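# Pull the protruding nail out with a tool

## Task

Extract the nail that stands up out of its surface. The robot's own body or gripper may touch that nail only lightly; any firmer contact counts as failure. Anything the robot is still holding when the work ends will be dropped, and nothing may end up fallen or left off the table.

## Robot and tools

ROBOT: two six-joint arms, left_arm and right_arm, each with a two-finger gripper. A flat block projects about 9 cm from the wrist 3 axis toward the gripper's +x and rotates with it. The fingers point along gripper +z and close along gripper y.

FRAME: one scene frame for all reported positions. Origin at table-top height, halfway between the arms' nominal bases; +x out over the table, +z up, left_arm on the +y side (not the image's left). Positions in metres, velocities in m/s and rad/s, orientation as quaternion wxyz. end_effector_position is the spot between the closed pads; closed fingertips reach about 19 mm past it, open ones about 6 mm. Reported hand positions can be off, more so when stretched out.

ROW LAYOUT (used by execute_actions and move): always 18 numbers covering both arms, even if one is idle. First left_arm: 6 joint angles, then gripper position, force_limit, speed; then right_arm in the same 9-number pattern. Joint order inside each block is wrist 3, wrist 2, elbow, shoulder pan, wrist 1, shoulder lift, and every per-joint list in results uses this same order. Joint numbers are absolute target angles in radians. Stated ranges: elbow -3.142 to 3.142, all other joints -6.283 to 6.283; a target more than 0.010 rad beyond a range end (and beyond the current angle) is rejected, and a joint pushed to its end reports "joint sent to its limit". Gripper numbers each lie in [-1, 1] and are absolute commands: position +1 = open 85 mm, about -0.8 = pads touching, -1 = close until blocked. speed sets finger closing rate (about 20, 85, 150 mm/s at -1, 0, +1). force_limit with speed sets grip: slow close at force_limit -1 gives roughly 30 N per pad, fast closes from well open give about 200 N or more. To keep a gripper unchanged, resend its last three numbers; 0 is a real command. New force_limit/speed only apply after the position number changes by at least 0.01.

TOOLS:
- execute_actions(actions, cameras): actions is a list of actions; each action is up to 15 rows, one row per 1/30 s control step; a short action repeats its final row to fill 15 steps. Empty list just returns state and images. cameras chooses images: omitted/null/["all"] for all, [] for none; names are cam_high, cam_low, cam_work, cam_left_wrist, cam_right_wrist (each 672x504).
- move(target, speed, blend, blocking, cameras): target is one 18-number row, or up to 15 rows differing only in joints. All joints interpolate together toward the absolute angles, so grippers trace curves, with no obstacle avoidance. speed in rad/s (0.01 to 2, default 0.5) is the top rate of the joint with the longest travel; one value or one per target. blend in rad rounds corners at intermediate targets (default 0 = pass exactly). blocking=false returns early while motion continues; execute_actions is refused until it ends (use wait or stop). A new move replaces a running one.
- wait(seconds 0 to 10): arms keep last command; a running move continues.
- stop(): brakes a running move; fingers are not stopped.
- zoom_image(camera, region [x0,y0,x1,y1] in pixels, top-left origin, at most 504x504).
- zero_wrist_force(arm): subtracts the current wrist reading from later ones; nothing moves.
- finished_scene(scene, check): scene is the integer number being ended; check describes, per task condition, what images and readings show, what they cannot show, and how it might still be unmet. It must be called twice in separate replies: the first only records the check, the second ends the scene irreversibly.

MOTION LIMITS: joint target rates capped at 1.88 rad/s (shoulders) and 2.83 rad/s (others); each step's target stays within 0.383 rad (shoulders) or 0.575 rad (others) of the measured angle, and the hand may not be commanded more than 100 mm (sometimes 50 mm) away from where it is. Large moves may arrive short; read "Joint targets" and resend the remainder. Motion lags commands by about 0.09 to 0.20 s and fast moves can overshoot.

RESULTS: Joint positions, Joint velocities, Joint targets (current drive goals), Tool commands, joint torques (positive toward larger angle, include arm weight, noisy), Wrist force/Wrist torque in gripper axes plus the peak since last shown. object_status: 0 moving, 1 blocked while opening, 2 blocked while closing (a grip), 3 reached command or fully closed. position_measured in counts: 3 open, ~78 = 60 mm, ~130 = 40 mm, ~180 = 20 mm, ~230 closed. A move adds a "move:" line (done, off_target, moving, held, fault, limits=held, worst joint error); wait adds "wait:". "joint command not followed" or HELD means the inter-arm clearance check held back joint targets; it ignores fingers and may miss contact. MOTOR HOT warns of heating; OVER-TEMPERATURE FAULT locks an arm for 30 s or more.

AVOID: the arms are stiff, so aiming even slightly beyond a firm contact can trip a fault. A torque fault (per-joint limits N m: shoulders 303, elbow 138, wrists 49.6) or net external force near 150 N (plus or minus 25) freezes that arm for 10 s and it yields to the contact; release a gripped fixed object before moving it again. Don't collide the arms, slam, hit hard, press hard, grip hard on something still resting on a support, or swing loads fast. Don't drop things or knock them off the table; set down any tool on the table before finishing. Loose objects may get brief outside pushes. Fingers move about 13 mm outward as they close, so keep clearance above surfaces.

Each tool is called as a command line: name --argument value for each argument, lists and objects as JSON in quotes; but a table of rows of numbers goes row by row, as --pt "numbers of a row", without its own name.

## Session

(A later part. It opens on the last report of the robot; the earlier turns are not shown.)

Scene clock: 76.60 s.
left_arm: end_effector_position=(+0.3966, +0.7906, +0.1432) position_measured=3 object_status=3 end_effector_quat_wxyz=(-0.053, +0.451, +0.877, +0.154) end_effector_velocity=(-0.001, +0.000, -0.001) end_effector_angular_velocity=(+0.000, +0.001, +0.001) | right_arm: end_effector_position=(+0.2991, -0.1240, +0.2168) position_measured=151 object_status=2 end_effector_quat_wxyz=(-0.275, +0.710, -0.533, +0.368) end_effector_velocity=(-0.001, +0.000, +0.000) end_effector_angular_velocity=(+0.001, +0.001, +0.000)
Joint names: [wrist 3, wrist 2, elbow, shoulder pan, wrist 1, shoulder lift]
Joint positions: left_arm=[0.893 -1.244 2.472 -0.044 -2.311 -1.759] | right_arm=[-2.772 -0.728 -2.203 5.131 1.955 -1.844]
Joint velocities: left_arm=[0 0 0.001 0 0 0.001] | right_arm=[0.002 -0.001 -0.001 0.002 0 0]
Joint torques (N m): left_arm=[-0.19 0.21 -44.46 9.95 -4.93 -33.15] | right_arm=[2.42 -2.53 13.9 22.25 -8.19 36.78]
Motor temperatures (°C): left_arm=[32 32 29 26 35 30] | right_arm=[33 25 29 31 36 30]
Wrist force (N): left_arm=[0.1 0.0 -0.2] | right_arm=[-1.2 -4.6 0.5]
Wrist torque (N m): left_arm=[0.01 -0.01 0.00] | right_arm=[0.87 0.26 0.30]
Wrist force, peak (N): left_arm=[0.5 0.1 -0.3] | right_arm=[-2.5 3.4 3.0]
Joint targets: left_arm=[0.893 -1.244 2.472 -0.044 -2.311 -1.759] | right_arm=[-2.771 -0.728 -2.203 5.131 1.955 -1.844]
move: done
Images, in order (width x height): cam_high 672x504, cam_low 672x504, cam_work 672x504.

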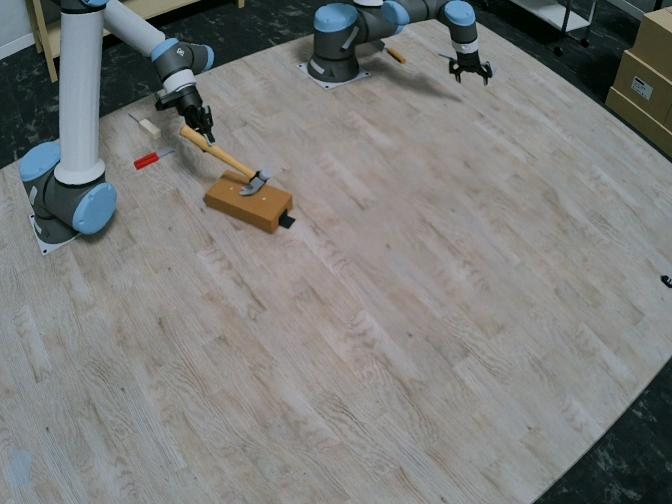

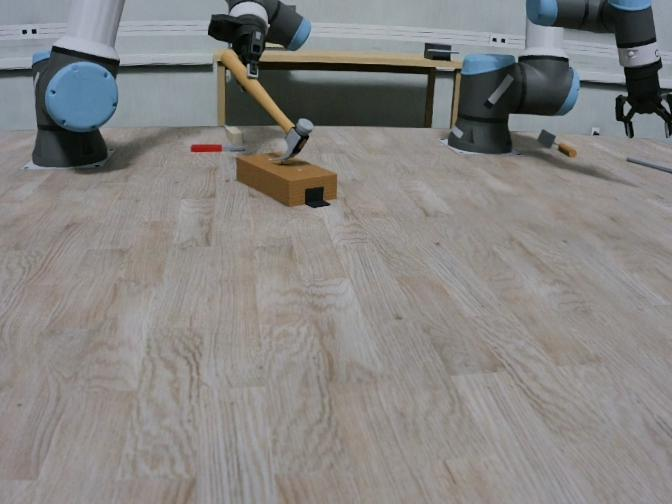

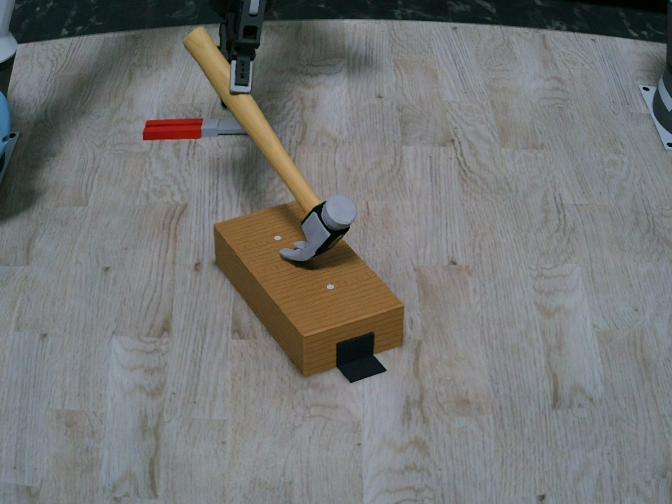

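move --target '[0.893,-1.244,2.472,-0.044,-2.311,-1.759,1,1,1,-2.7588,-0.7329,-2.2108,5.1403,1.9599,-1.8506,-0.96,1,1]' --cameras '["cam_work","cam_low"]' --speed 0.05

zoom_image --camera "cam_work" --region '[255, 200, 375, 293]'

zoom_image --camera "cam_low" --region '[230, 115, 350, 215]'

Scene clock: 77.97 s.
left_arm: end_effector_position=(+0.3966, +0.7906, +0.1432) position_measured=3 object_status=3 end_effector_quat_wxyz=(-0.053, +0.451, +0.877, +0.154) end_effector_velocity=(+0.000, +0.000, +0.000) end_effector_angular_velocity=(+0.001, +0.000, +0.001) | right_arm: end_effector_position=(+0.2955, -0.1258, +0.2119) position_measured=151 object_status=2 end_effector_quat_wxyz=(-0.275, +0.710, -0.533, +0.368) end_effector_velocity=(-0.001, +0.000, -0.001) end_effector_angular_velocity=(-0.001, +0.000, +0.001)
Joint names: [wrist 3, wrist 2, elbow, shoulder pan, wrist 1, shoulder lift]
Joint positions: left_arm=[0.893 -1.244 2.472 -0.044 -2.311 -1.759] | right_arm=[-2.759 -0.733 -2.211 5.14 1.96 -1.85]
Joint velocities: left_arm=[0 0.001 0 0 0 0] | right_arm=[0.001 -0.001 -0.001 0.002 0.001 -0.002]
Joint torques (N m): left_arm=[-0.23 1.17 -45.03 9.18 -5.68 -30.46] | right_arm=[1.38 -9.78 9.8 14.38 17.55 9.89]
Motor temperatures (°C): left_arm=[32 32 29 26 35 30] | right_arm=[33 25 29 31 36 30]
Wrist force (N): left_arm=[0.2 0.0 -0.2] | right_arm=[39.9 -41.8 -71.5]
Wrist torque (N m): left_arm=[0.01 -0.03 0.00] | right_arm=[3.05 0.78 1.28]
Wrist force, peak (N): left_arm=[0.3 0.3 -0.4] | right_arm=[39.9 -41.8 -71.5]
Joint targets: left_arm=[0.893 -1.244 2.472 -0.044 -2.311 -1.759] | right_arm=[-2.759 -0.733 -2.211 5.140 1.960 -1.851]
move: done
Images, in order (width x height): cam_low 672x504, cam_work 672x504.

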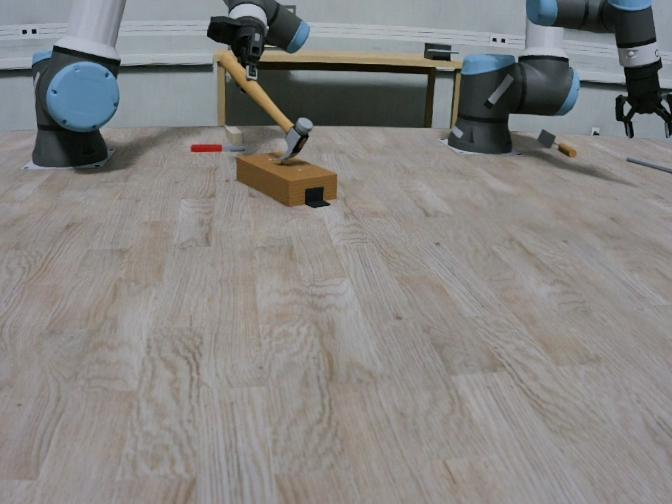

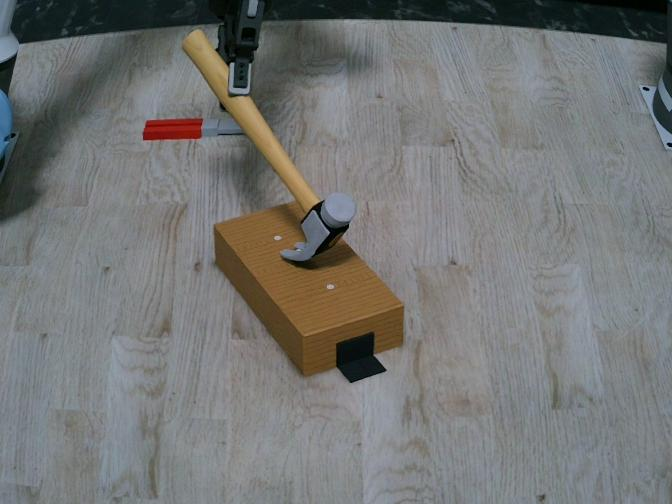

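Scaled by 4.200 from the camera's 672x504 image, which has a finer 960x720 frame.

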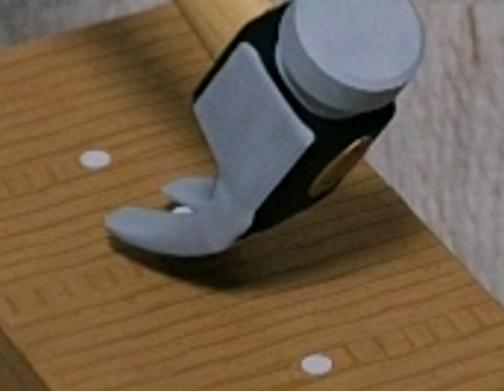

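Scaled by 4.200 from the camera's 672x504 image, which has a finer 960x720 frame.

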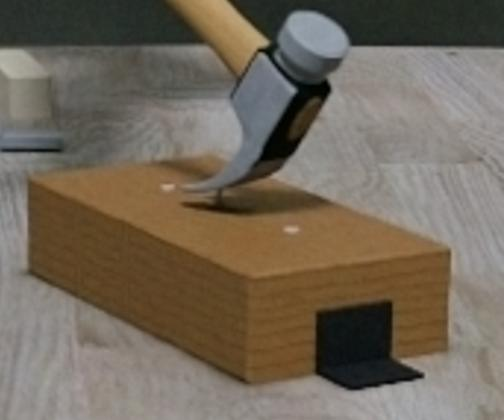

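move --target '[0.893,-1.244,2.472,-0.044,-2.311,-1.759,1,1,1,-3.0726,-0.8504,-2.0868,4.9858,1.9886,-1.8061,-0.96,1,1]' --cameras '["cam_work","cam_low"]' --speed 0.15

zoom_image --camera "cam_work" --region '[255, 200, 375, 293]'

zoom_image --camera "cam_low" --region '[230, 115, 350, 215]'

Scene clock: 82.63 s.
left_arm: end_effector_position=(+0.3966, +0.7906, +0.1432) position_measured=3 object_status=3 end_effector_quat_wxyz=(-0.053, +0.451, +0.877, +0.154) end_effector_velocity=(-0.001, +0.000, -0.001) end_effector_angular_velocity=(+0.001, +0.002, +0.001) | right_arm: end_effector_position=(+0.3223, -0.1123, +0.2240) position_measured=174 object_status=2 end_effector_quat_wxyz=(-0.194, +0.752, -0.538, +0.327) end_effector_velocity=(+0.000, +0.000, +0.000) end_effector_angular_velocity=(+0.001, +0.002, +0.000)
Joint names: [wrist 3, wrist 2, elbow, shoulder pan, wrist 1, shoulder lift]
Joint positions: left_arm=[0.893 -1.244 2.472 -0.044 -2.311 -1.759] | right_arm=[-3.072 -0.85 -2.087 4.986 1.989 -1.806]
Joint velocities: left_arm=[0 0 0.001 0 0 0.002] | right_arm=[-0.002 -0.001 0.001 -0.001 0.002 0.001]
Joint torques (N m): left_arm=[0.22 0.83 -45.48 11.35 -5.12 -32.82] | right_arm=[-2.51 0.34 33.61 -17.02 -1.53 68.21]
Motor temperatures (°C): left_arm=[32 32 29 26 35 30] | right_arm=[33 25 29 31 36 30]
Wrist force (N): left_arm=[0.0 -0.2 -0.1] | right_arm=[-2.3 2.3 3.1]
Wrist torque (N m): left_arm=[-0.04 0.00 0.00] | right_arm=[-0.14 0.45 -0.36]
Wrist force, peak (N): left_arm=[0.5 0.0 -0.5] | right_arm=[39.8 -41.8 -71.4]
Joint targets: left_arm=[0.893 -1.244 2.472 -0.044 -2.311 -1.759] | right_arm=[-3.073 -0.850 -2.087 4.986 1.989 -1.806]
move: done
Images, in order (width x height): cam_low 672x504, cam_work 672x504.

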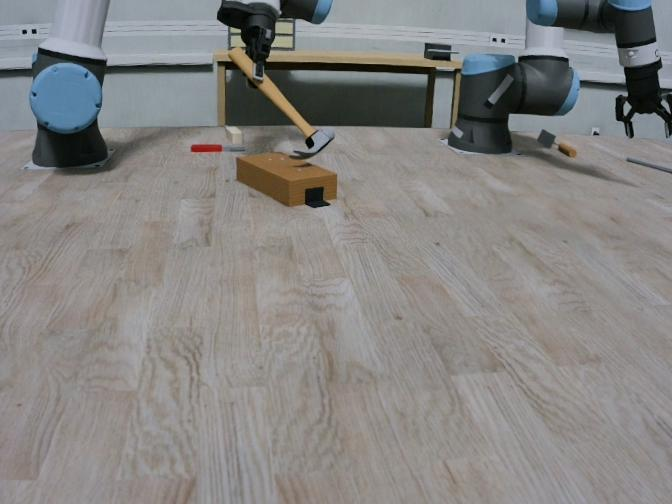

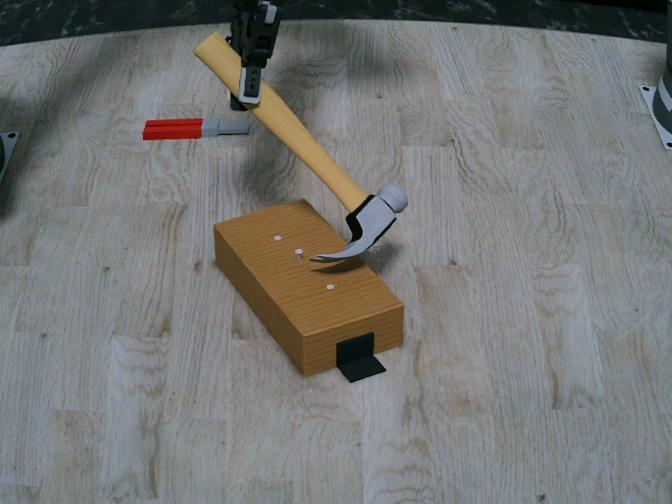

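Scaled by 4.200 from the camera's 672x504 image, which has a finer 960x720 frame.

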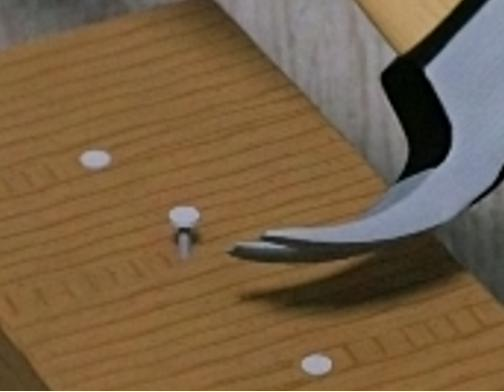

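Scaled by 4.200 from the camera's 672x504 image, which has a finer 960x720 frame.

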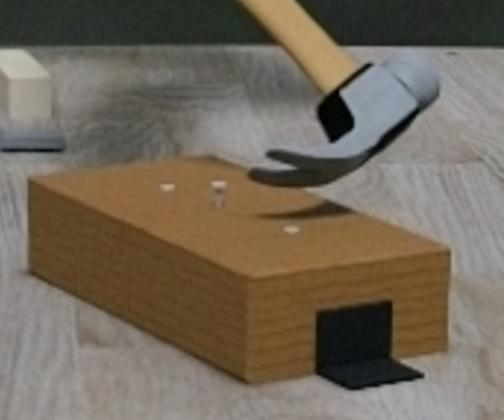

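wait --seconds 0 --cameras '["cam_right_wrist","cam_work","cam_high","cam_low"]'

zoom_image --camera "cam_work" --region '[180, 10, 430, 290]'

zoom_image --camera "cam_high" --region '[160, 80, 340, 240]'

zoom_image --camera "cam_low" --region '[200, 15, 350, 215]'

Scene clock: 84.20 s.
left_arm: end_effector_position=(+0.3966, +0.7906, +0.1432) position_measured=3 object_status=3 end_effector_quat_wxyz=(-0.053, +0.451, +0.877, +0.154) end_effector_velocity=(-0.001, +0.000, +0.000) end_effector_angular_velocity=(-0.001, +0.001, +0.001) | right_arm: end_effector_position=(+0.3223, -0.1122, +0.2240) position_measured=174 object_status=2 end_effector_quat_wxyz=(-0.194, +0.752, -0.538, +0.327) end_effector_velocity=(+0.000, +0.000, +0.000) end_effector_angular_velocity=(+0.001, +0.000, -0.001)
Joint names: [wrist 3, wrist 2, elbow, shoulder pan, wrist 1, shoulder lift]
Joint positions: left_arm=[0.893 -1.244 2.472 -0.044 -2.311 -1.759] | right_arm=[-3.073 -0.85 -2.087 4.986 1.989 -1.806]
Joint velocities: left_arm=[0 -0.001 0.001 0.001 0 0] | right_arm=[0 0 0 -0.001 0.001 0]
Joint torques (N m): left_arm=[-0.35 0.68 -45.08 7.7 -5.76 -32.87] | right_arm=[-2.65 0.77 30.96 -16.8 -3.6 66.5]
Motor temperatures (°C): left_arm=[32 32 29 26 35 30] | right_arm=[33 25 29 31 36 30]
Wrist force (N): left_arm=[0.2 0.0 -0.3] | right_arm=[-2.1 2.6 3.6]
Wrist torque (N m): left_arm=[0.01 -0.03 0.00] | right_arm=[-0.08 0.48 -0.36]
Wrist force, peak (N): left_arm=[0.3 -0.2 -0.3] | right_arm=[-1.8 2.4 4.1]
Joint targets: left_arm=[0.893 -1.244 2.472 -0.044 -2.311 -1.759] | right_arm=[-3.073 -0.850 -2.087 4.986 1.989 -1.806]
Tool commands: left_gripper/position=+1.0 left_gripper/force_limit=+1.0 left_gripper/speed=+1.0 right_gripper/position=-0.96 right_gripper/force_limit=+1.0 right_gripper/speed=+1.0
Images, in order (width x height): cam_high 672x504, cam_low 672x504, cam_work 672x504, cam_right_wrist 672x504.

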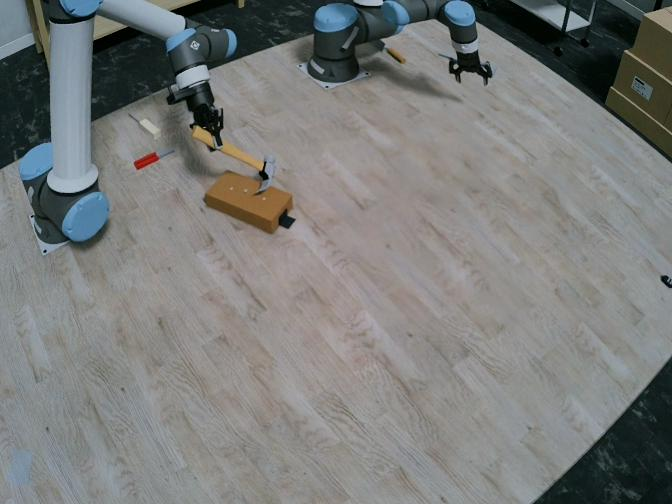

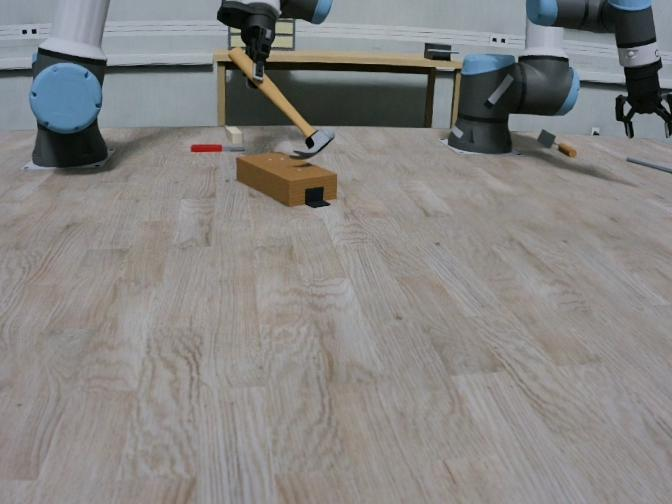

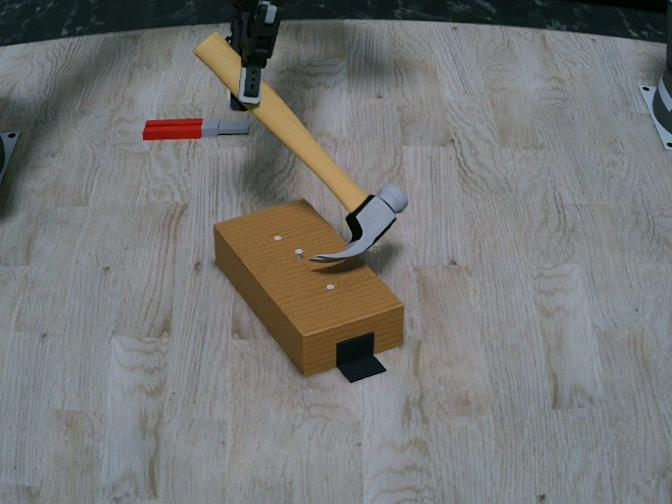

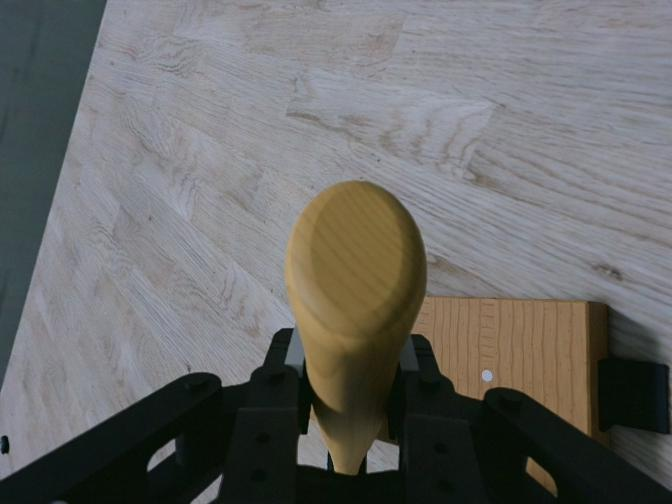

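Scaled by 1.800 from the camera's 672x504 image, which has a finer 960x720 frame.

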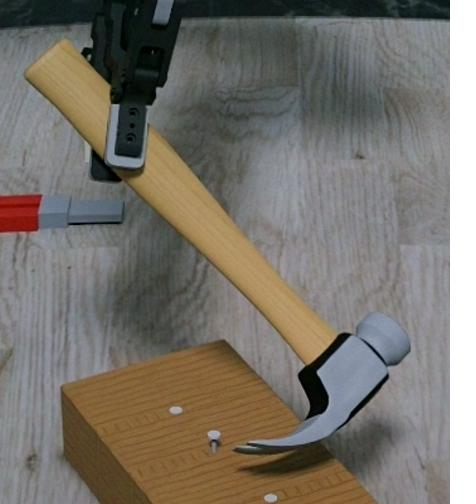

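Scaled by 2.800 from the camera's 672x504 image, which has a finer 960x720 frame.

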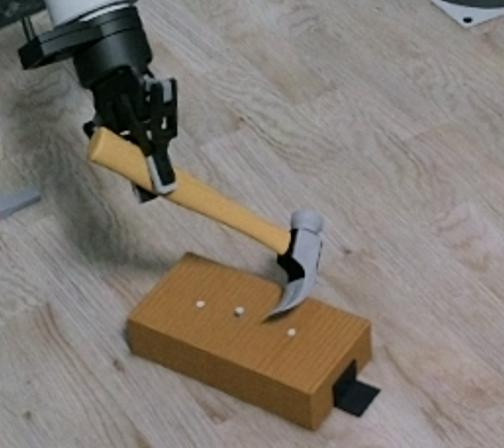

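Scaled by 2.520 from the camera's 672x504 image, which has a finer 960x720 frame.

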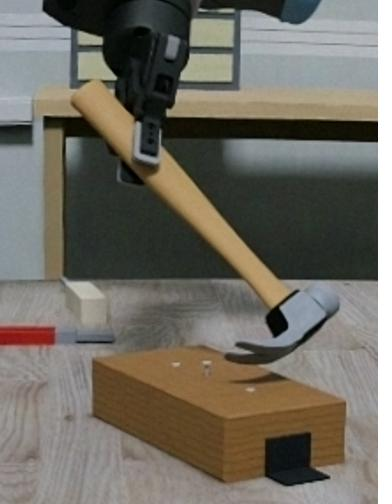

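move --pt "0.893 -1.244 2.472 -0.044 -2.311 -1.759 1 1 1 -3.0726 -0.8504 -2.0048 4.9858 1.7949 -1.6944 -0.96 1 1" --pt "0.893 -1.244 2.472 -0.044 -2.311 -1.759 1 1 1 -5.4815 -1.6968 -1.6006 4.4220 1.8132 -1.9045 -0.96 1 1" --speed 0.5

zoom_image --camera "cam_work" --region '[180, 10, 430, 290]'

zoom_image --camera "cam_high" --region '[160, 80, 340, 240]'

zoom_image --camera "cam_low" --region '[200, 15, 350, 215]'

Scene clock: 91.50 s.
left_arm: end_effector_position=(+0.3966, +0.7906, +0.1432) position_measured=3 object_status=3 end_effector_quat_wxyz=(-0.053, +0.451, +0.877, +0.154) end_effector_velocity=(+0.001, +0.000, +0.001) end_effector_angular_velocity=(+0.000, -0.002, -0.001) | right_arm: end_effector_position=(+0.3756, -0.0555, +0.2912) position_measured=174 object_status=2 end_effector_quat_wxyz=(+0.020, +0.969, +0.232, -0.085) end_effector_velocity=(+0.001, +0.000, +0.000) end_effector_angular_velocity=(+0.000, +0.001, -0.001)
Joint names: [wrist 3, wrist 2, elbow, shoulder pan, wrist 1, shoulder lift]
Joint positions: left_arm=[0.893 -1.244 2.472 -0.044 -2.311 -1.759] | right_arm=[-5.481 -1.697 -1.601 4.422 1.813 -1.904]
Joint velocities: left_arm=[0 0 -0.001 0 0 -0.001] | right_arm=[-0.001 -0.001 0 -0.002 0 0]
Joint torques (N m): left_arm=[-0.1 0.71 -44.35 8.29 -6.35 -31.72] | right_arm=[-3.13 -3.71 42.17 -17.76 -2.56 60.72]
Motor temperatures (°C): left_arm=[32 32 29 26 35 30] | right_arm=[33 25 29 31 36 30]
Wrist force (N): left_arm=[0.1 0.1 -0.2] | right_arm=[-1.2 0.4 3.6]
Wrist torque (N m): left_arm=[0.01 -0.02 0.00] | right_arm=[0.10 0.87 0.15]
Wrist force, peak (N): left_arm=[0.2 0.2 -0.6] | right_arm=[-2.1 4.8 6.2]
Joint targets: left_arm=[0.893 -1.244 2.472 -0.044 -2.311 -1.759] | right_arm=[-5.482 -1.697 -1.601 4.422 1.813 -1.905]
move: done

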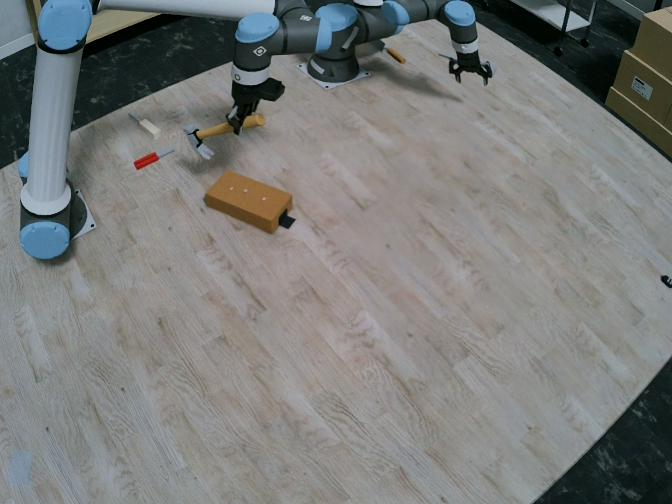

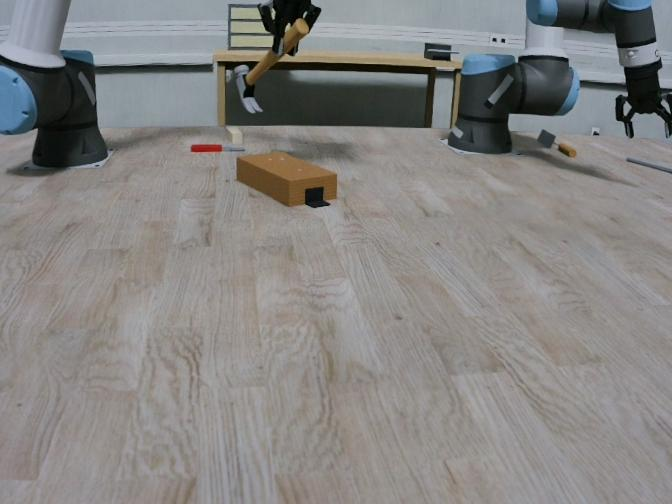

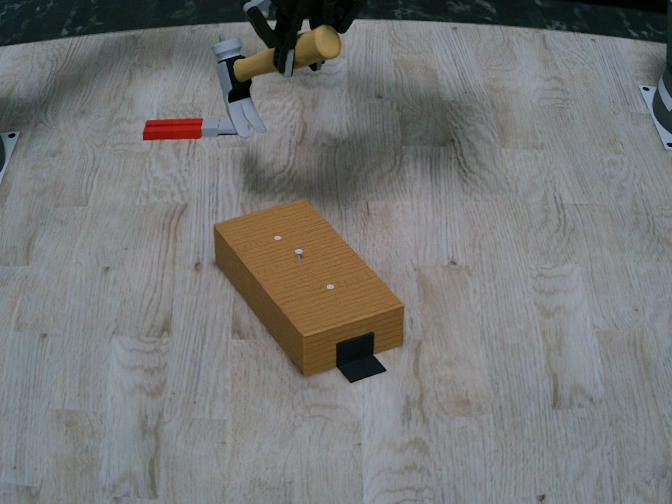

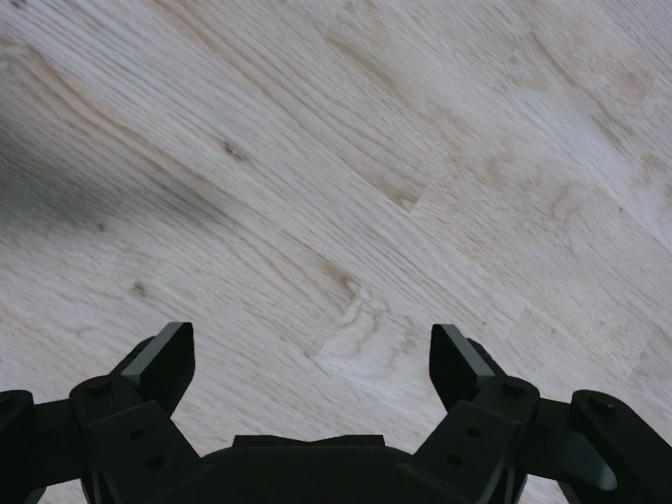

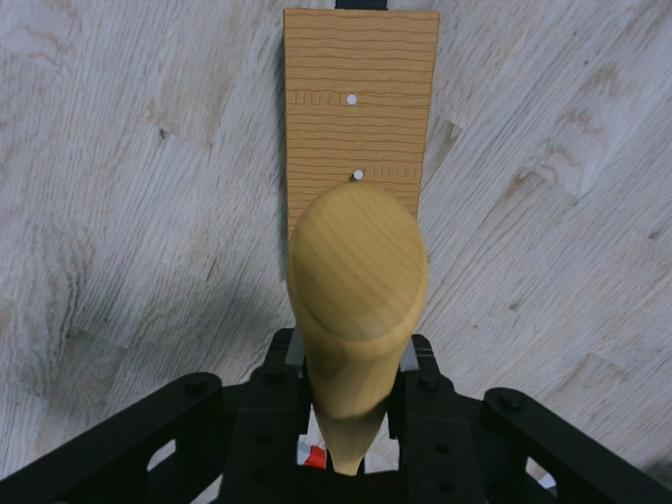

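Scaled by 1.800 from the camera's 672x504 image, which has a finer 960x720 frame.

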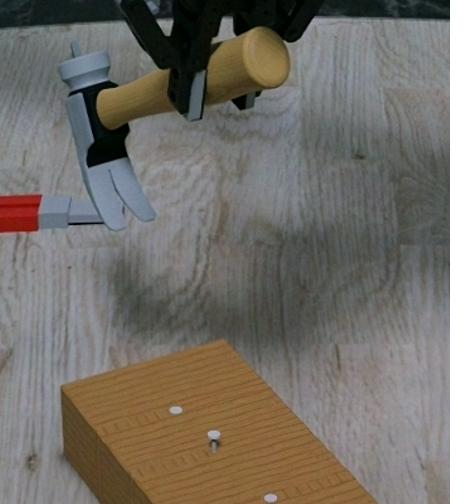

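Scaled by 2.800 from the camera's 672x504 image, which has a finer 960x720 frame.

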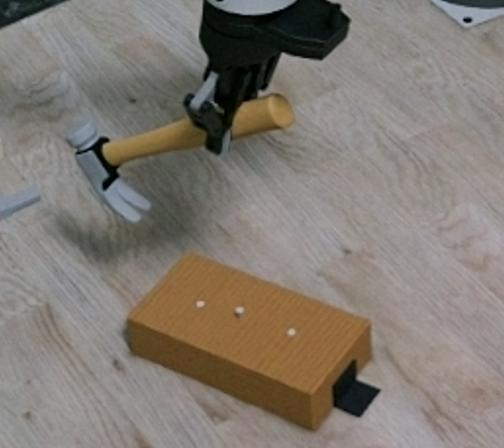

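Scaled by 2.520 from the camera's 672x504 image, which has a finer 960x720 frame.

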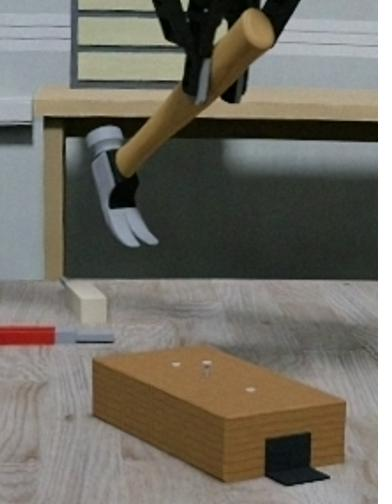

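move --target '[0.893,-1.244,2.472,-0.044,-2.311,-1.759,1,1,1,-5.5471,-1.6886,-1.5384,4.3566,1.8599,-2.0213,-0.96,1,1]' --speed 0.3 --cameras '["cam_work","cam_high","cam_low"]'

zoom_image --camera "cam_work" --region '[210, 160, 360, 290]'

zoom_image --camera "cam_high" --region '[175, 140, 295, 230]'

zoom_image --camera "cam_low" --region '[220, 95, 340, 205]'

Scene clock: 93.20 s.
left_arm: end_effector_position=(+0.3966, +0.7906, +0.1432) position_measured=3 object_status=3 end_effector_quat_wxyz=(-0.053, +0.451, +0.877, +0.154) end_effector_velocity=(+0.000, +0.000, +0.000) end_effector_angular_velocity=(+0.000, +0.001, +0.000) | right_arm: end_effector_position=(+0.4291, -0.0282, +0.2361) position_measured=174 object_status=2 end_effector_quat_wxyz=(+0.020, +0.969, +0.232, -0.085) end_effector_velocity=(+0.001, +0.000, +0.000) end_effector_angular_velocity=(+0.001, +0.000, +0.000)
Joint names: [wrist 3, wrist 2, elbow, shoulder pan, wrist 1, shoulder lift]
Joint positions: left_arm=[0.893 -1.244 2.472 -0.044 -2.311 -1.759] | right_arm=[-5.547 -1.689 -1.538 4.357 1.86 -2.021]
Joint velocities: left_arm=[0 0 0 0 0 0.001] | right_arm=[-0.001 0 0.001 -0.002 0.001 -0.001]
Joint torques (N m): left_arm=[-0.63 0.53 -43.79 4.97 -6.42 -30.72] | right_arm=[-3.04 3.07 40.64 -17.67 -2.14 70.85]
Motor temperatures (°C): left_arm=[32 32 29 26 35 30] | right_arm=[33 25 29 31 36 30]
Wrist force (N): left_arm=[0.0 -0.2 -0.2] | right_arm=[-1.5 0.3 4.2]
Wrist torque (N m): left_arm=[-0.04 0.00 0.00] | right_arm=[0.00 0.85 0.13]
Wrist force, peak (N): left_arm=[0.3 -0.1 -0.5] | right_arm=[0.3 0.5 6.1]
Joint targets: left_arm=[0.893 -1.244 2.472 -0.044 -2.311 -1.759] | right_arm=[-5.547 -1.689 -1.538 4.357 1.860 -2.021]
move: done
Images, in order (width x height): cam_high 672x504, cam_low 672x504, cam_work 672x504.

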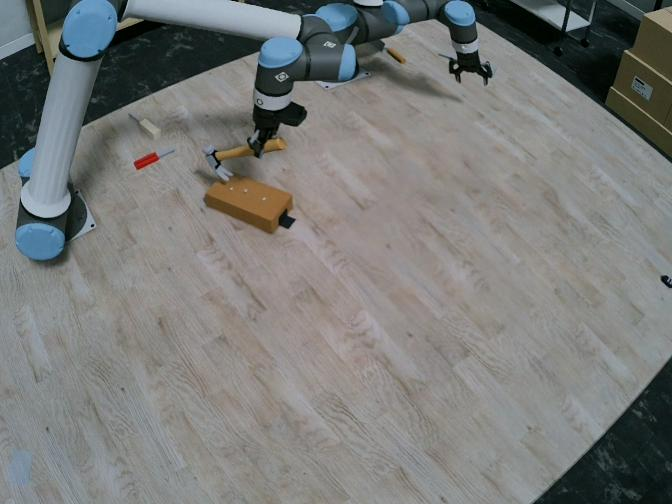

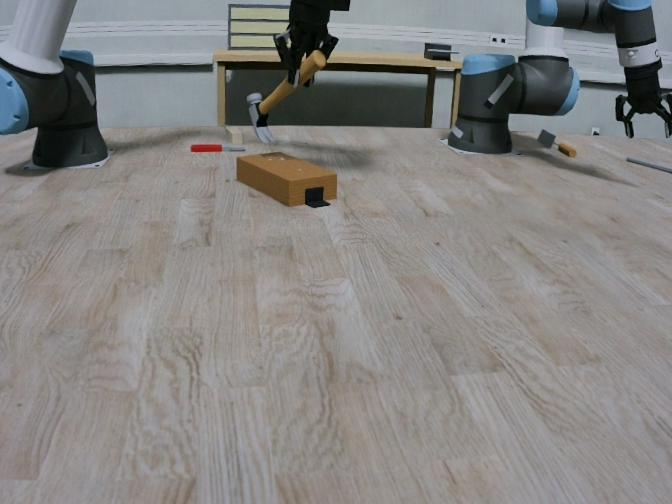

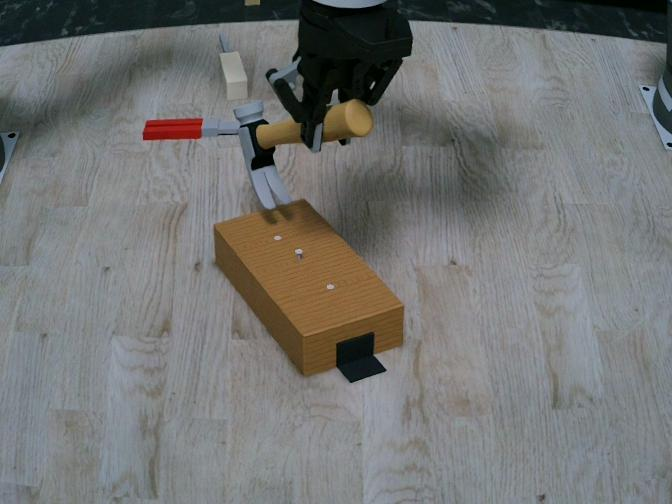

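Scaled by 3.360 from the camera's 672x504 image, which has a finer 960x720 frame.

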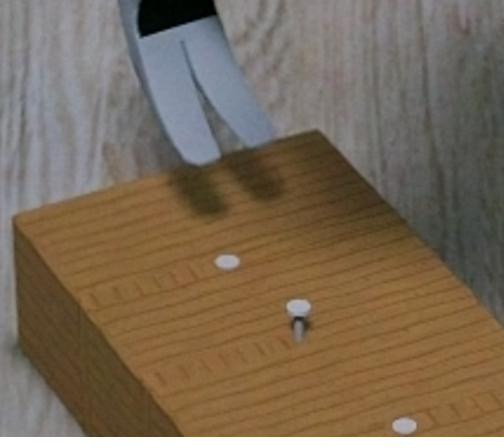

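Scaled by 4.200 from the camera's 672x504 image, which has a finer 960x720 frame.

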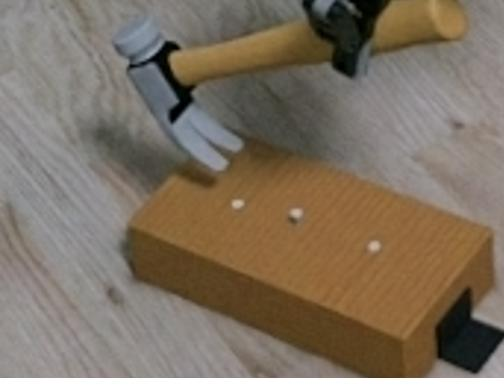

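Scaled by 4.200 from the camera's 672x504 image, which has a finer 960x720 frame.

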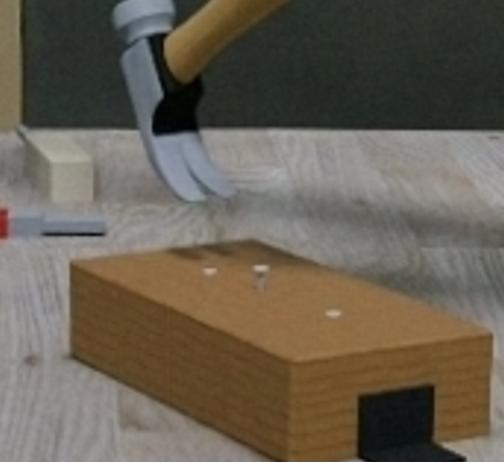

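move --target '[0.893,-1.244,2.472,-0.044,-2.311,-1.759,1,1,1,-5.3763,-1.3487,-1.7837,4.5387,2.1317,-1.7482,-0.96,1,1]' --speed 0.3 --cameras '["cam_work"]'

zoom_image --camera "cam_work" --region '[210, 160, 360, 290]'

wait --seconds 0

zoom_image --camera "cam_high" --region '[175, 140, 295, 230]'

zoom_image --camera "cam_low" --region '[220, 95, 340, 205]'

Scene clock: 95.93 s.
left_arm: end_effector_position=(+0.3966, +0.7906, +0.1432) position_measured=3 object_status=3 end_effector_quat_wxyz=(-0.053, +0.451, +0.877, +0.154) end_effector_velocity=(+0.000, +0.000, +0.000) end_effector_angular_velocity=(+0.000, -0.001, +0.000) | right_arm: end_effector_position=(+0.4072, -0.0572, +0.2730) position_measured=174 object_status=2 end_effector_quat_wxyz=(-0.032, +0.963, +0.230, +0.135) end_effector_velocity=(+0.000, +0.000, +0.000) end_effector_angular_velocity=(+0.001, -0.002, +0.000)
Joint names: [wrist 3, wrist 2, elbow, shoulder pan, wrist 1, shoulder lift]
Joint positions: left_arm=[0.893 -1.244 2.472 -0.044 -2.311 -1.759] | right_arm=[-5.376 -1.349 -1.784 4.539 2.132 -1.748]
Joint velocities: left_arm=[0 0 0 0 0 -0.001] | right_arm=[0.001 0.002 -0.001 0.001 0.001 0]
Joint torques (N m): left_arm=[0 0.65 -44.81 10.6 -6.78 -33.02] | right_arm=[3.07 4.54 30.27 20.76 -0.4 74.06]
Motor temperatures (°C): left_arm=[32 32 29 26 35 30] | right_arm=[33 25 29 31 36 30]
Wrist force (N): left_arm=[0.3 -0.1 -0.1] | right_arm=[-2.0 0.8 3.6]
Wrist torque (N m): left_arm=[-0.01 -0.04 0.00] | right_arm=[0.14 0.51 0.18]
Wrist force, peak (N): left_arm=[0.0 -0.3 -0.6] | right_arm=[-1.9 -0.2 4.7]
Joint targets: left_arm=[0.893 -1.244 2.472 -0.044 -2.311 -1.759] | right_arm=[-5.376 -1.349 -1.784 4.539 2.132 -1.748]
move: done
Images, in order (width x height): cam_work 672x504.

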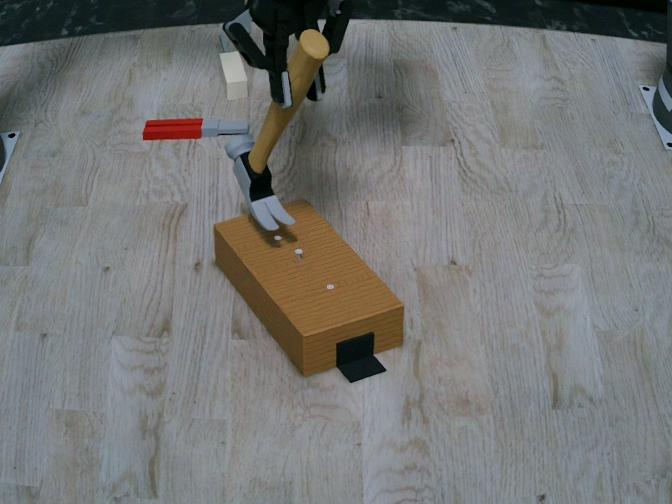

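Scaled by 3.360 from the camera's 672x504 image, which has a finer 960x720 frame.

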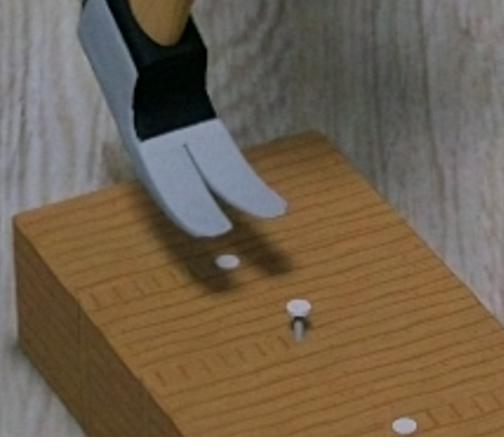

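Scene clock: 95.93 s.
left_arm: end_effector_position=(+0.3966, +0.7906, +0.1432) position_measured=3 object_status=3 end_effector_quat_wxyz=(-0.053, +0.451, +0.877, +0.154) end_effector_velocity=(+0.000, +0.000, +0.000) end_effector_angular_velocity=(+0.000, -0.001, +0.000) | right_arm: end_effector_position=(+0.4072, -0.0572, +0.2730) position_measured=174 object_status=2 end_effector_quat_wxyz=(-0.032, +0.963, +0.230, +0.135) end_effector_velocity=(+0.000, +0.000, +0.000) end_effector_angular_velocity=(+0.001, -0.002, +0.000)
Joint names: [wrist 3, wrist 2, elbow, shoulder pan, wrist 1, shoulder lift]
Joint positions: left_arm=[0.893 -1.244 2.472 -0.044 -2.311 -1.759] | right_arm=[-5.376 -1.349 -1.784 4.539 2.132 -1.748]
Joint velocities: left_arm=[0 0 0 0 0 -0.001] | right_arm=[0.001 0.002 -0.001 0.001 0.001 0]
Joint torques (N m): left_arm=[0 0.65 -44.81 10.6 -6.78 -33.02] | right_arm=[3.07 4.54 30.27 20.76 -0.4 74.06]
Motor temperatures (°C): left_arm=[32 32 29 26 35 30] | right_arm=[33 25 29 31 36 30]
Wrist force (N): left_arm=[0.3 -0.1 -0.1] | right_arm=[-2.0 0.8 3.6]
Wrist torque (N m): left_arm=[-0.01 -0.04 0.00] | right_arm=[0.14 0.51 0.18]
Wrist force, peak (N): left_arm=[0.3 -0.1 -0.1] | right_arm=[-2.0 0.8 3.6]
Joint targets: left_arm=[0.893 -1.244 2.472 -0.044 -2.311 -1.759] | right_arm=[-5.376 -1.349 -1.784 4.539 2.132 -1.748]
Tool commands: left_gripper/position=+1.0 left_gripper/force_limit=+1.0 left_gripper/speed=+1.0 right_gripper/position=-0.96 right_gripper/force_limit=+1.0 right_gripper/speed=+1.0

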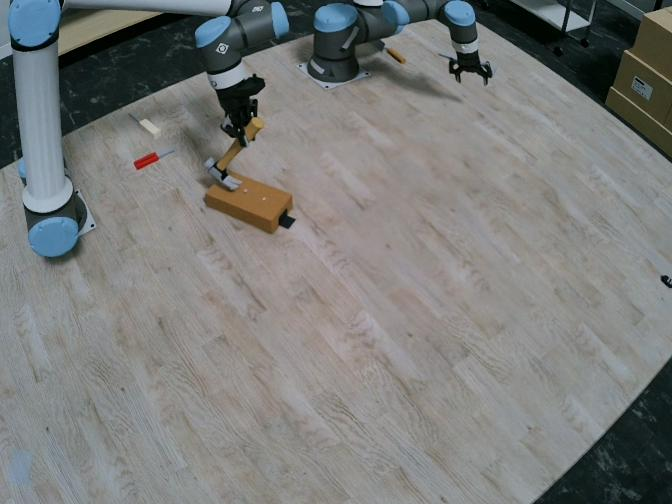

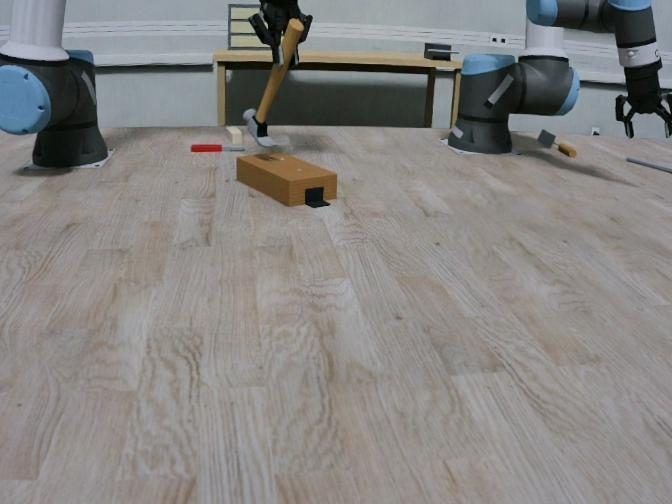

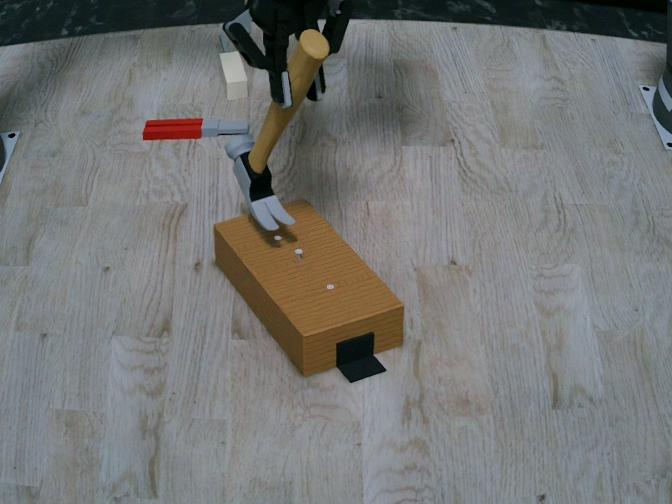

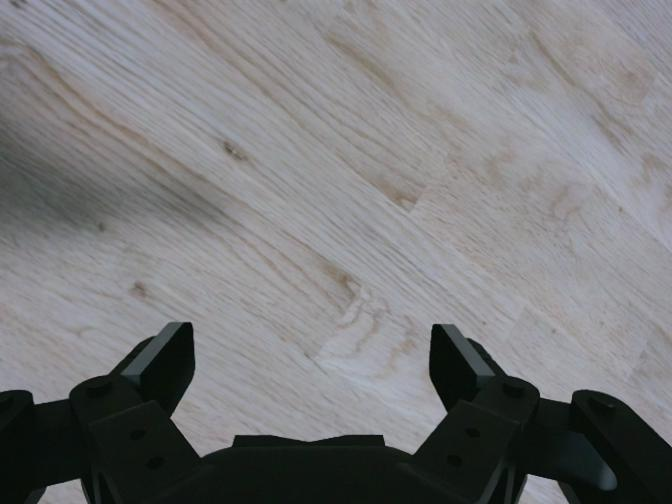

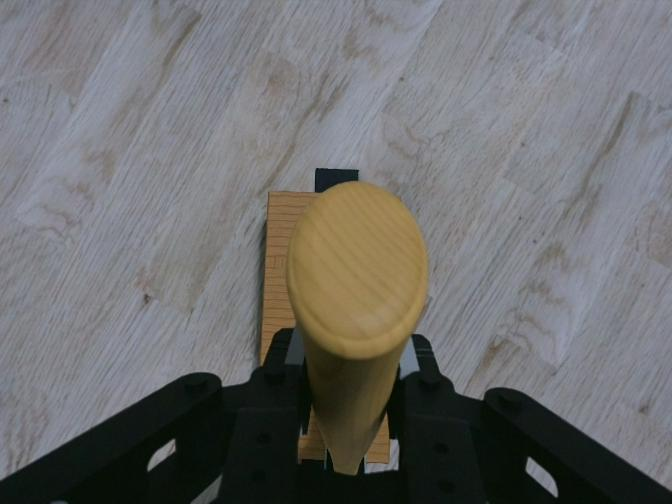

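Scaled by 4.200 from the camera's 672x504 image, which has a finer 960x720 frame.

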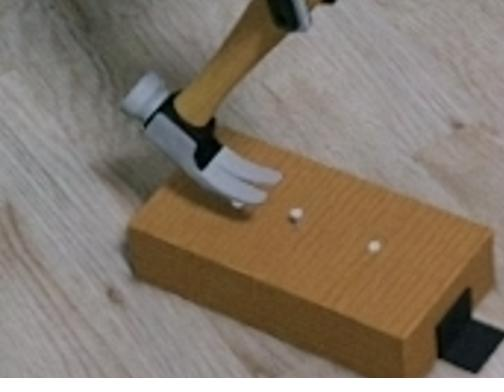

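Scaled by 4.200 from the camera's 672x504 image, which has a finer 960x720 frame.

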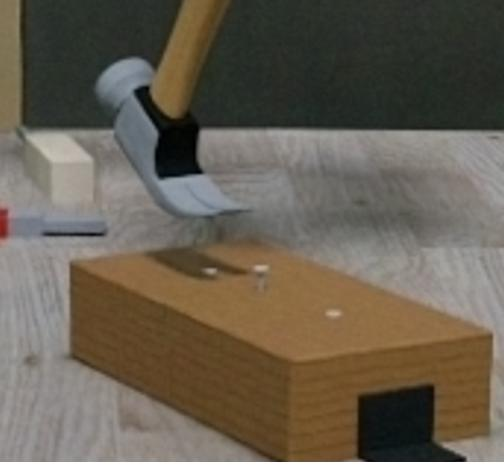

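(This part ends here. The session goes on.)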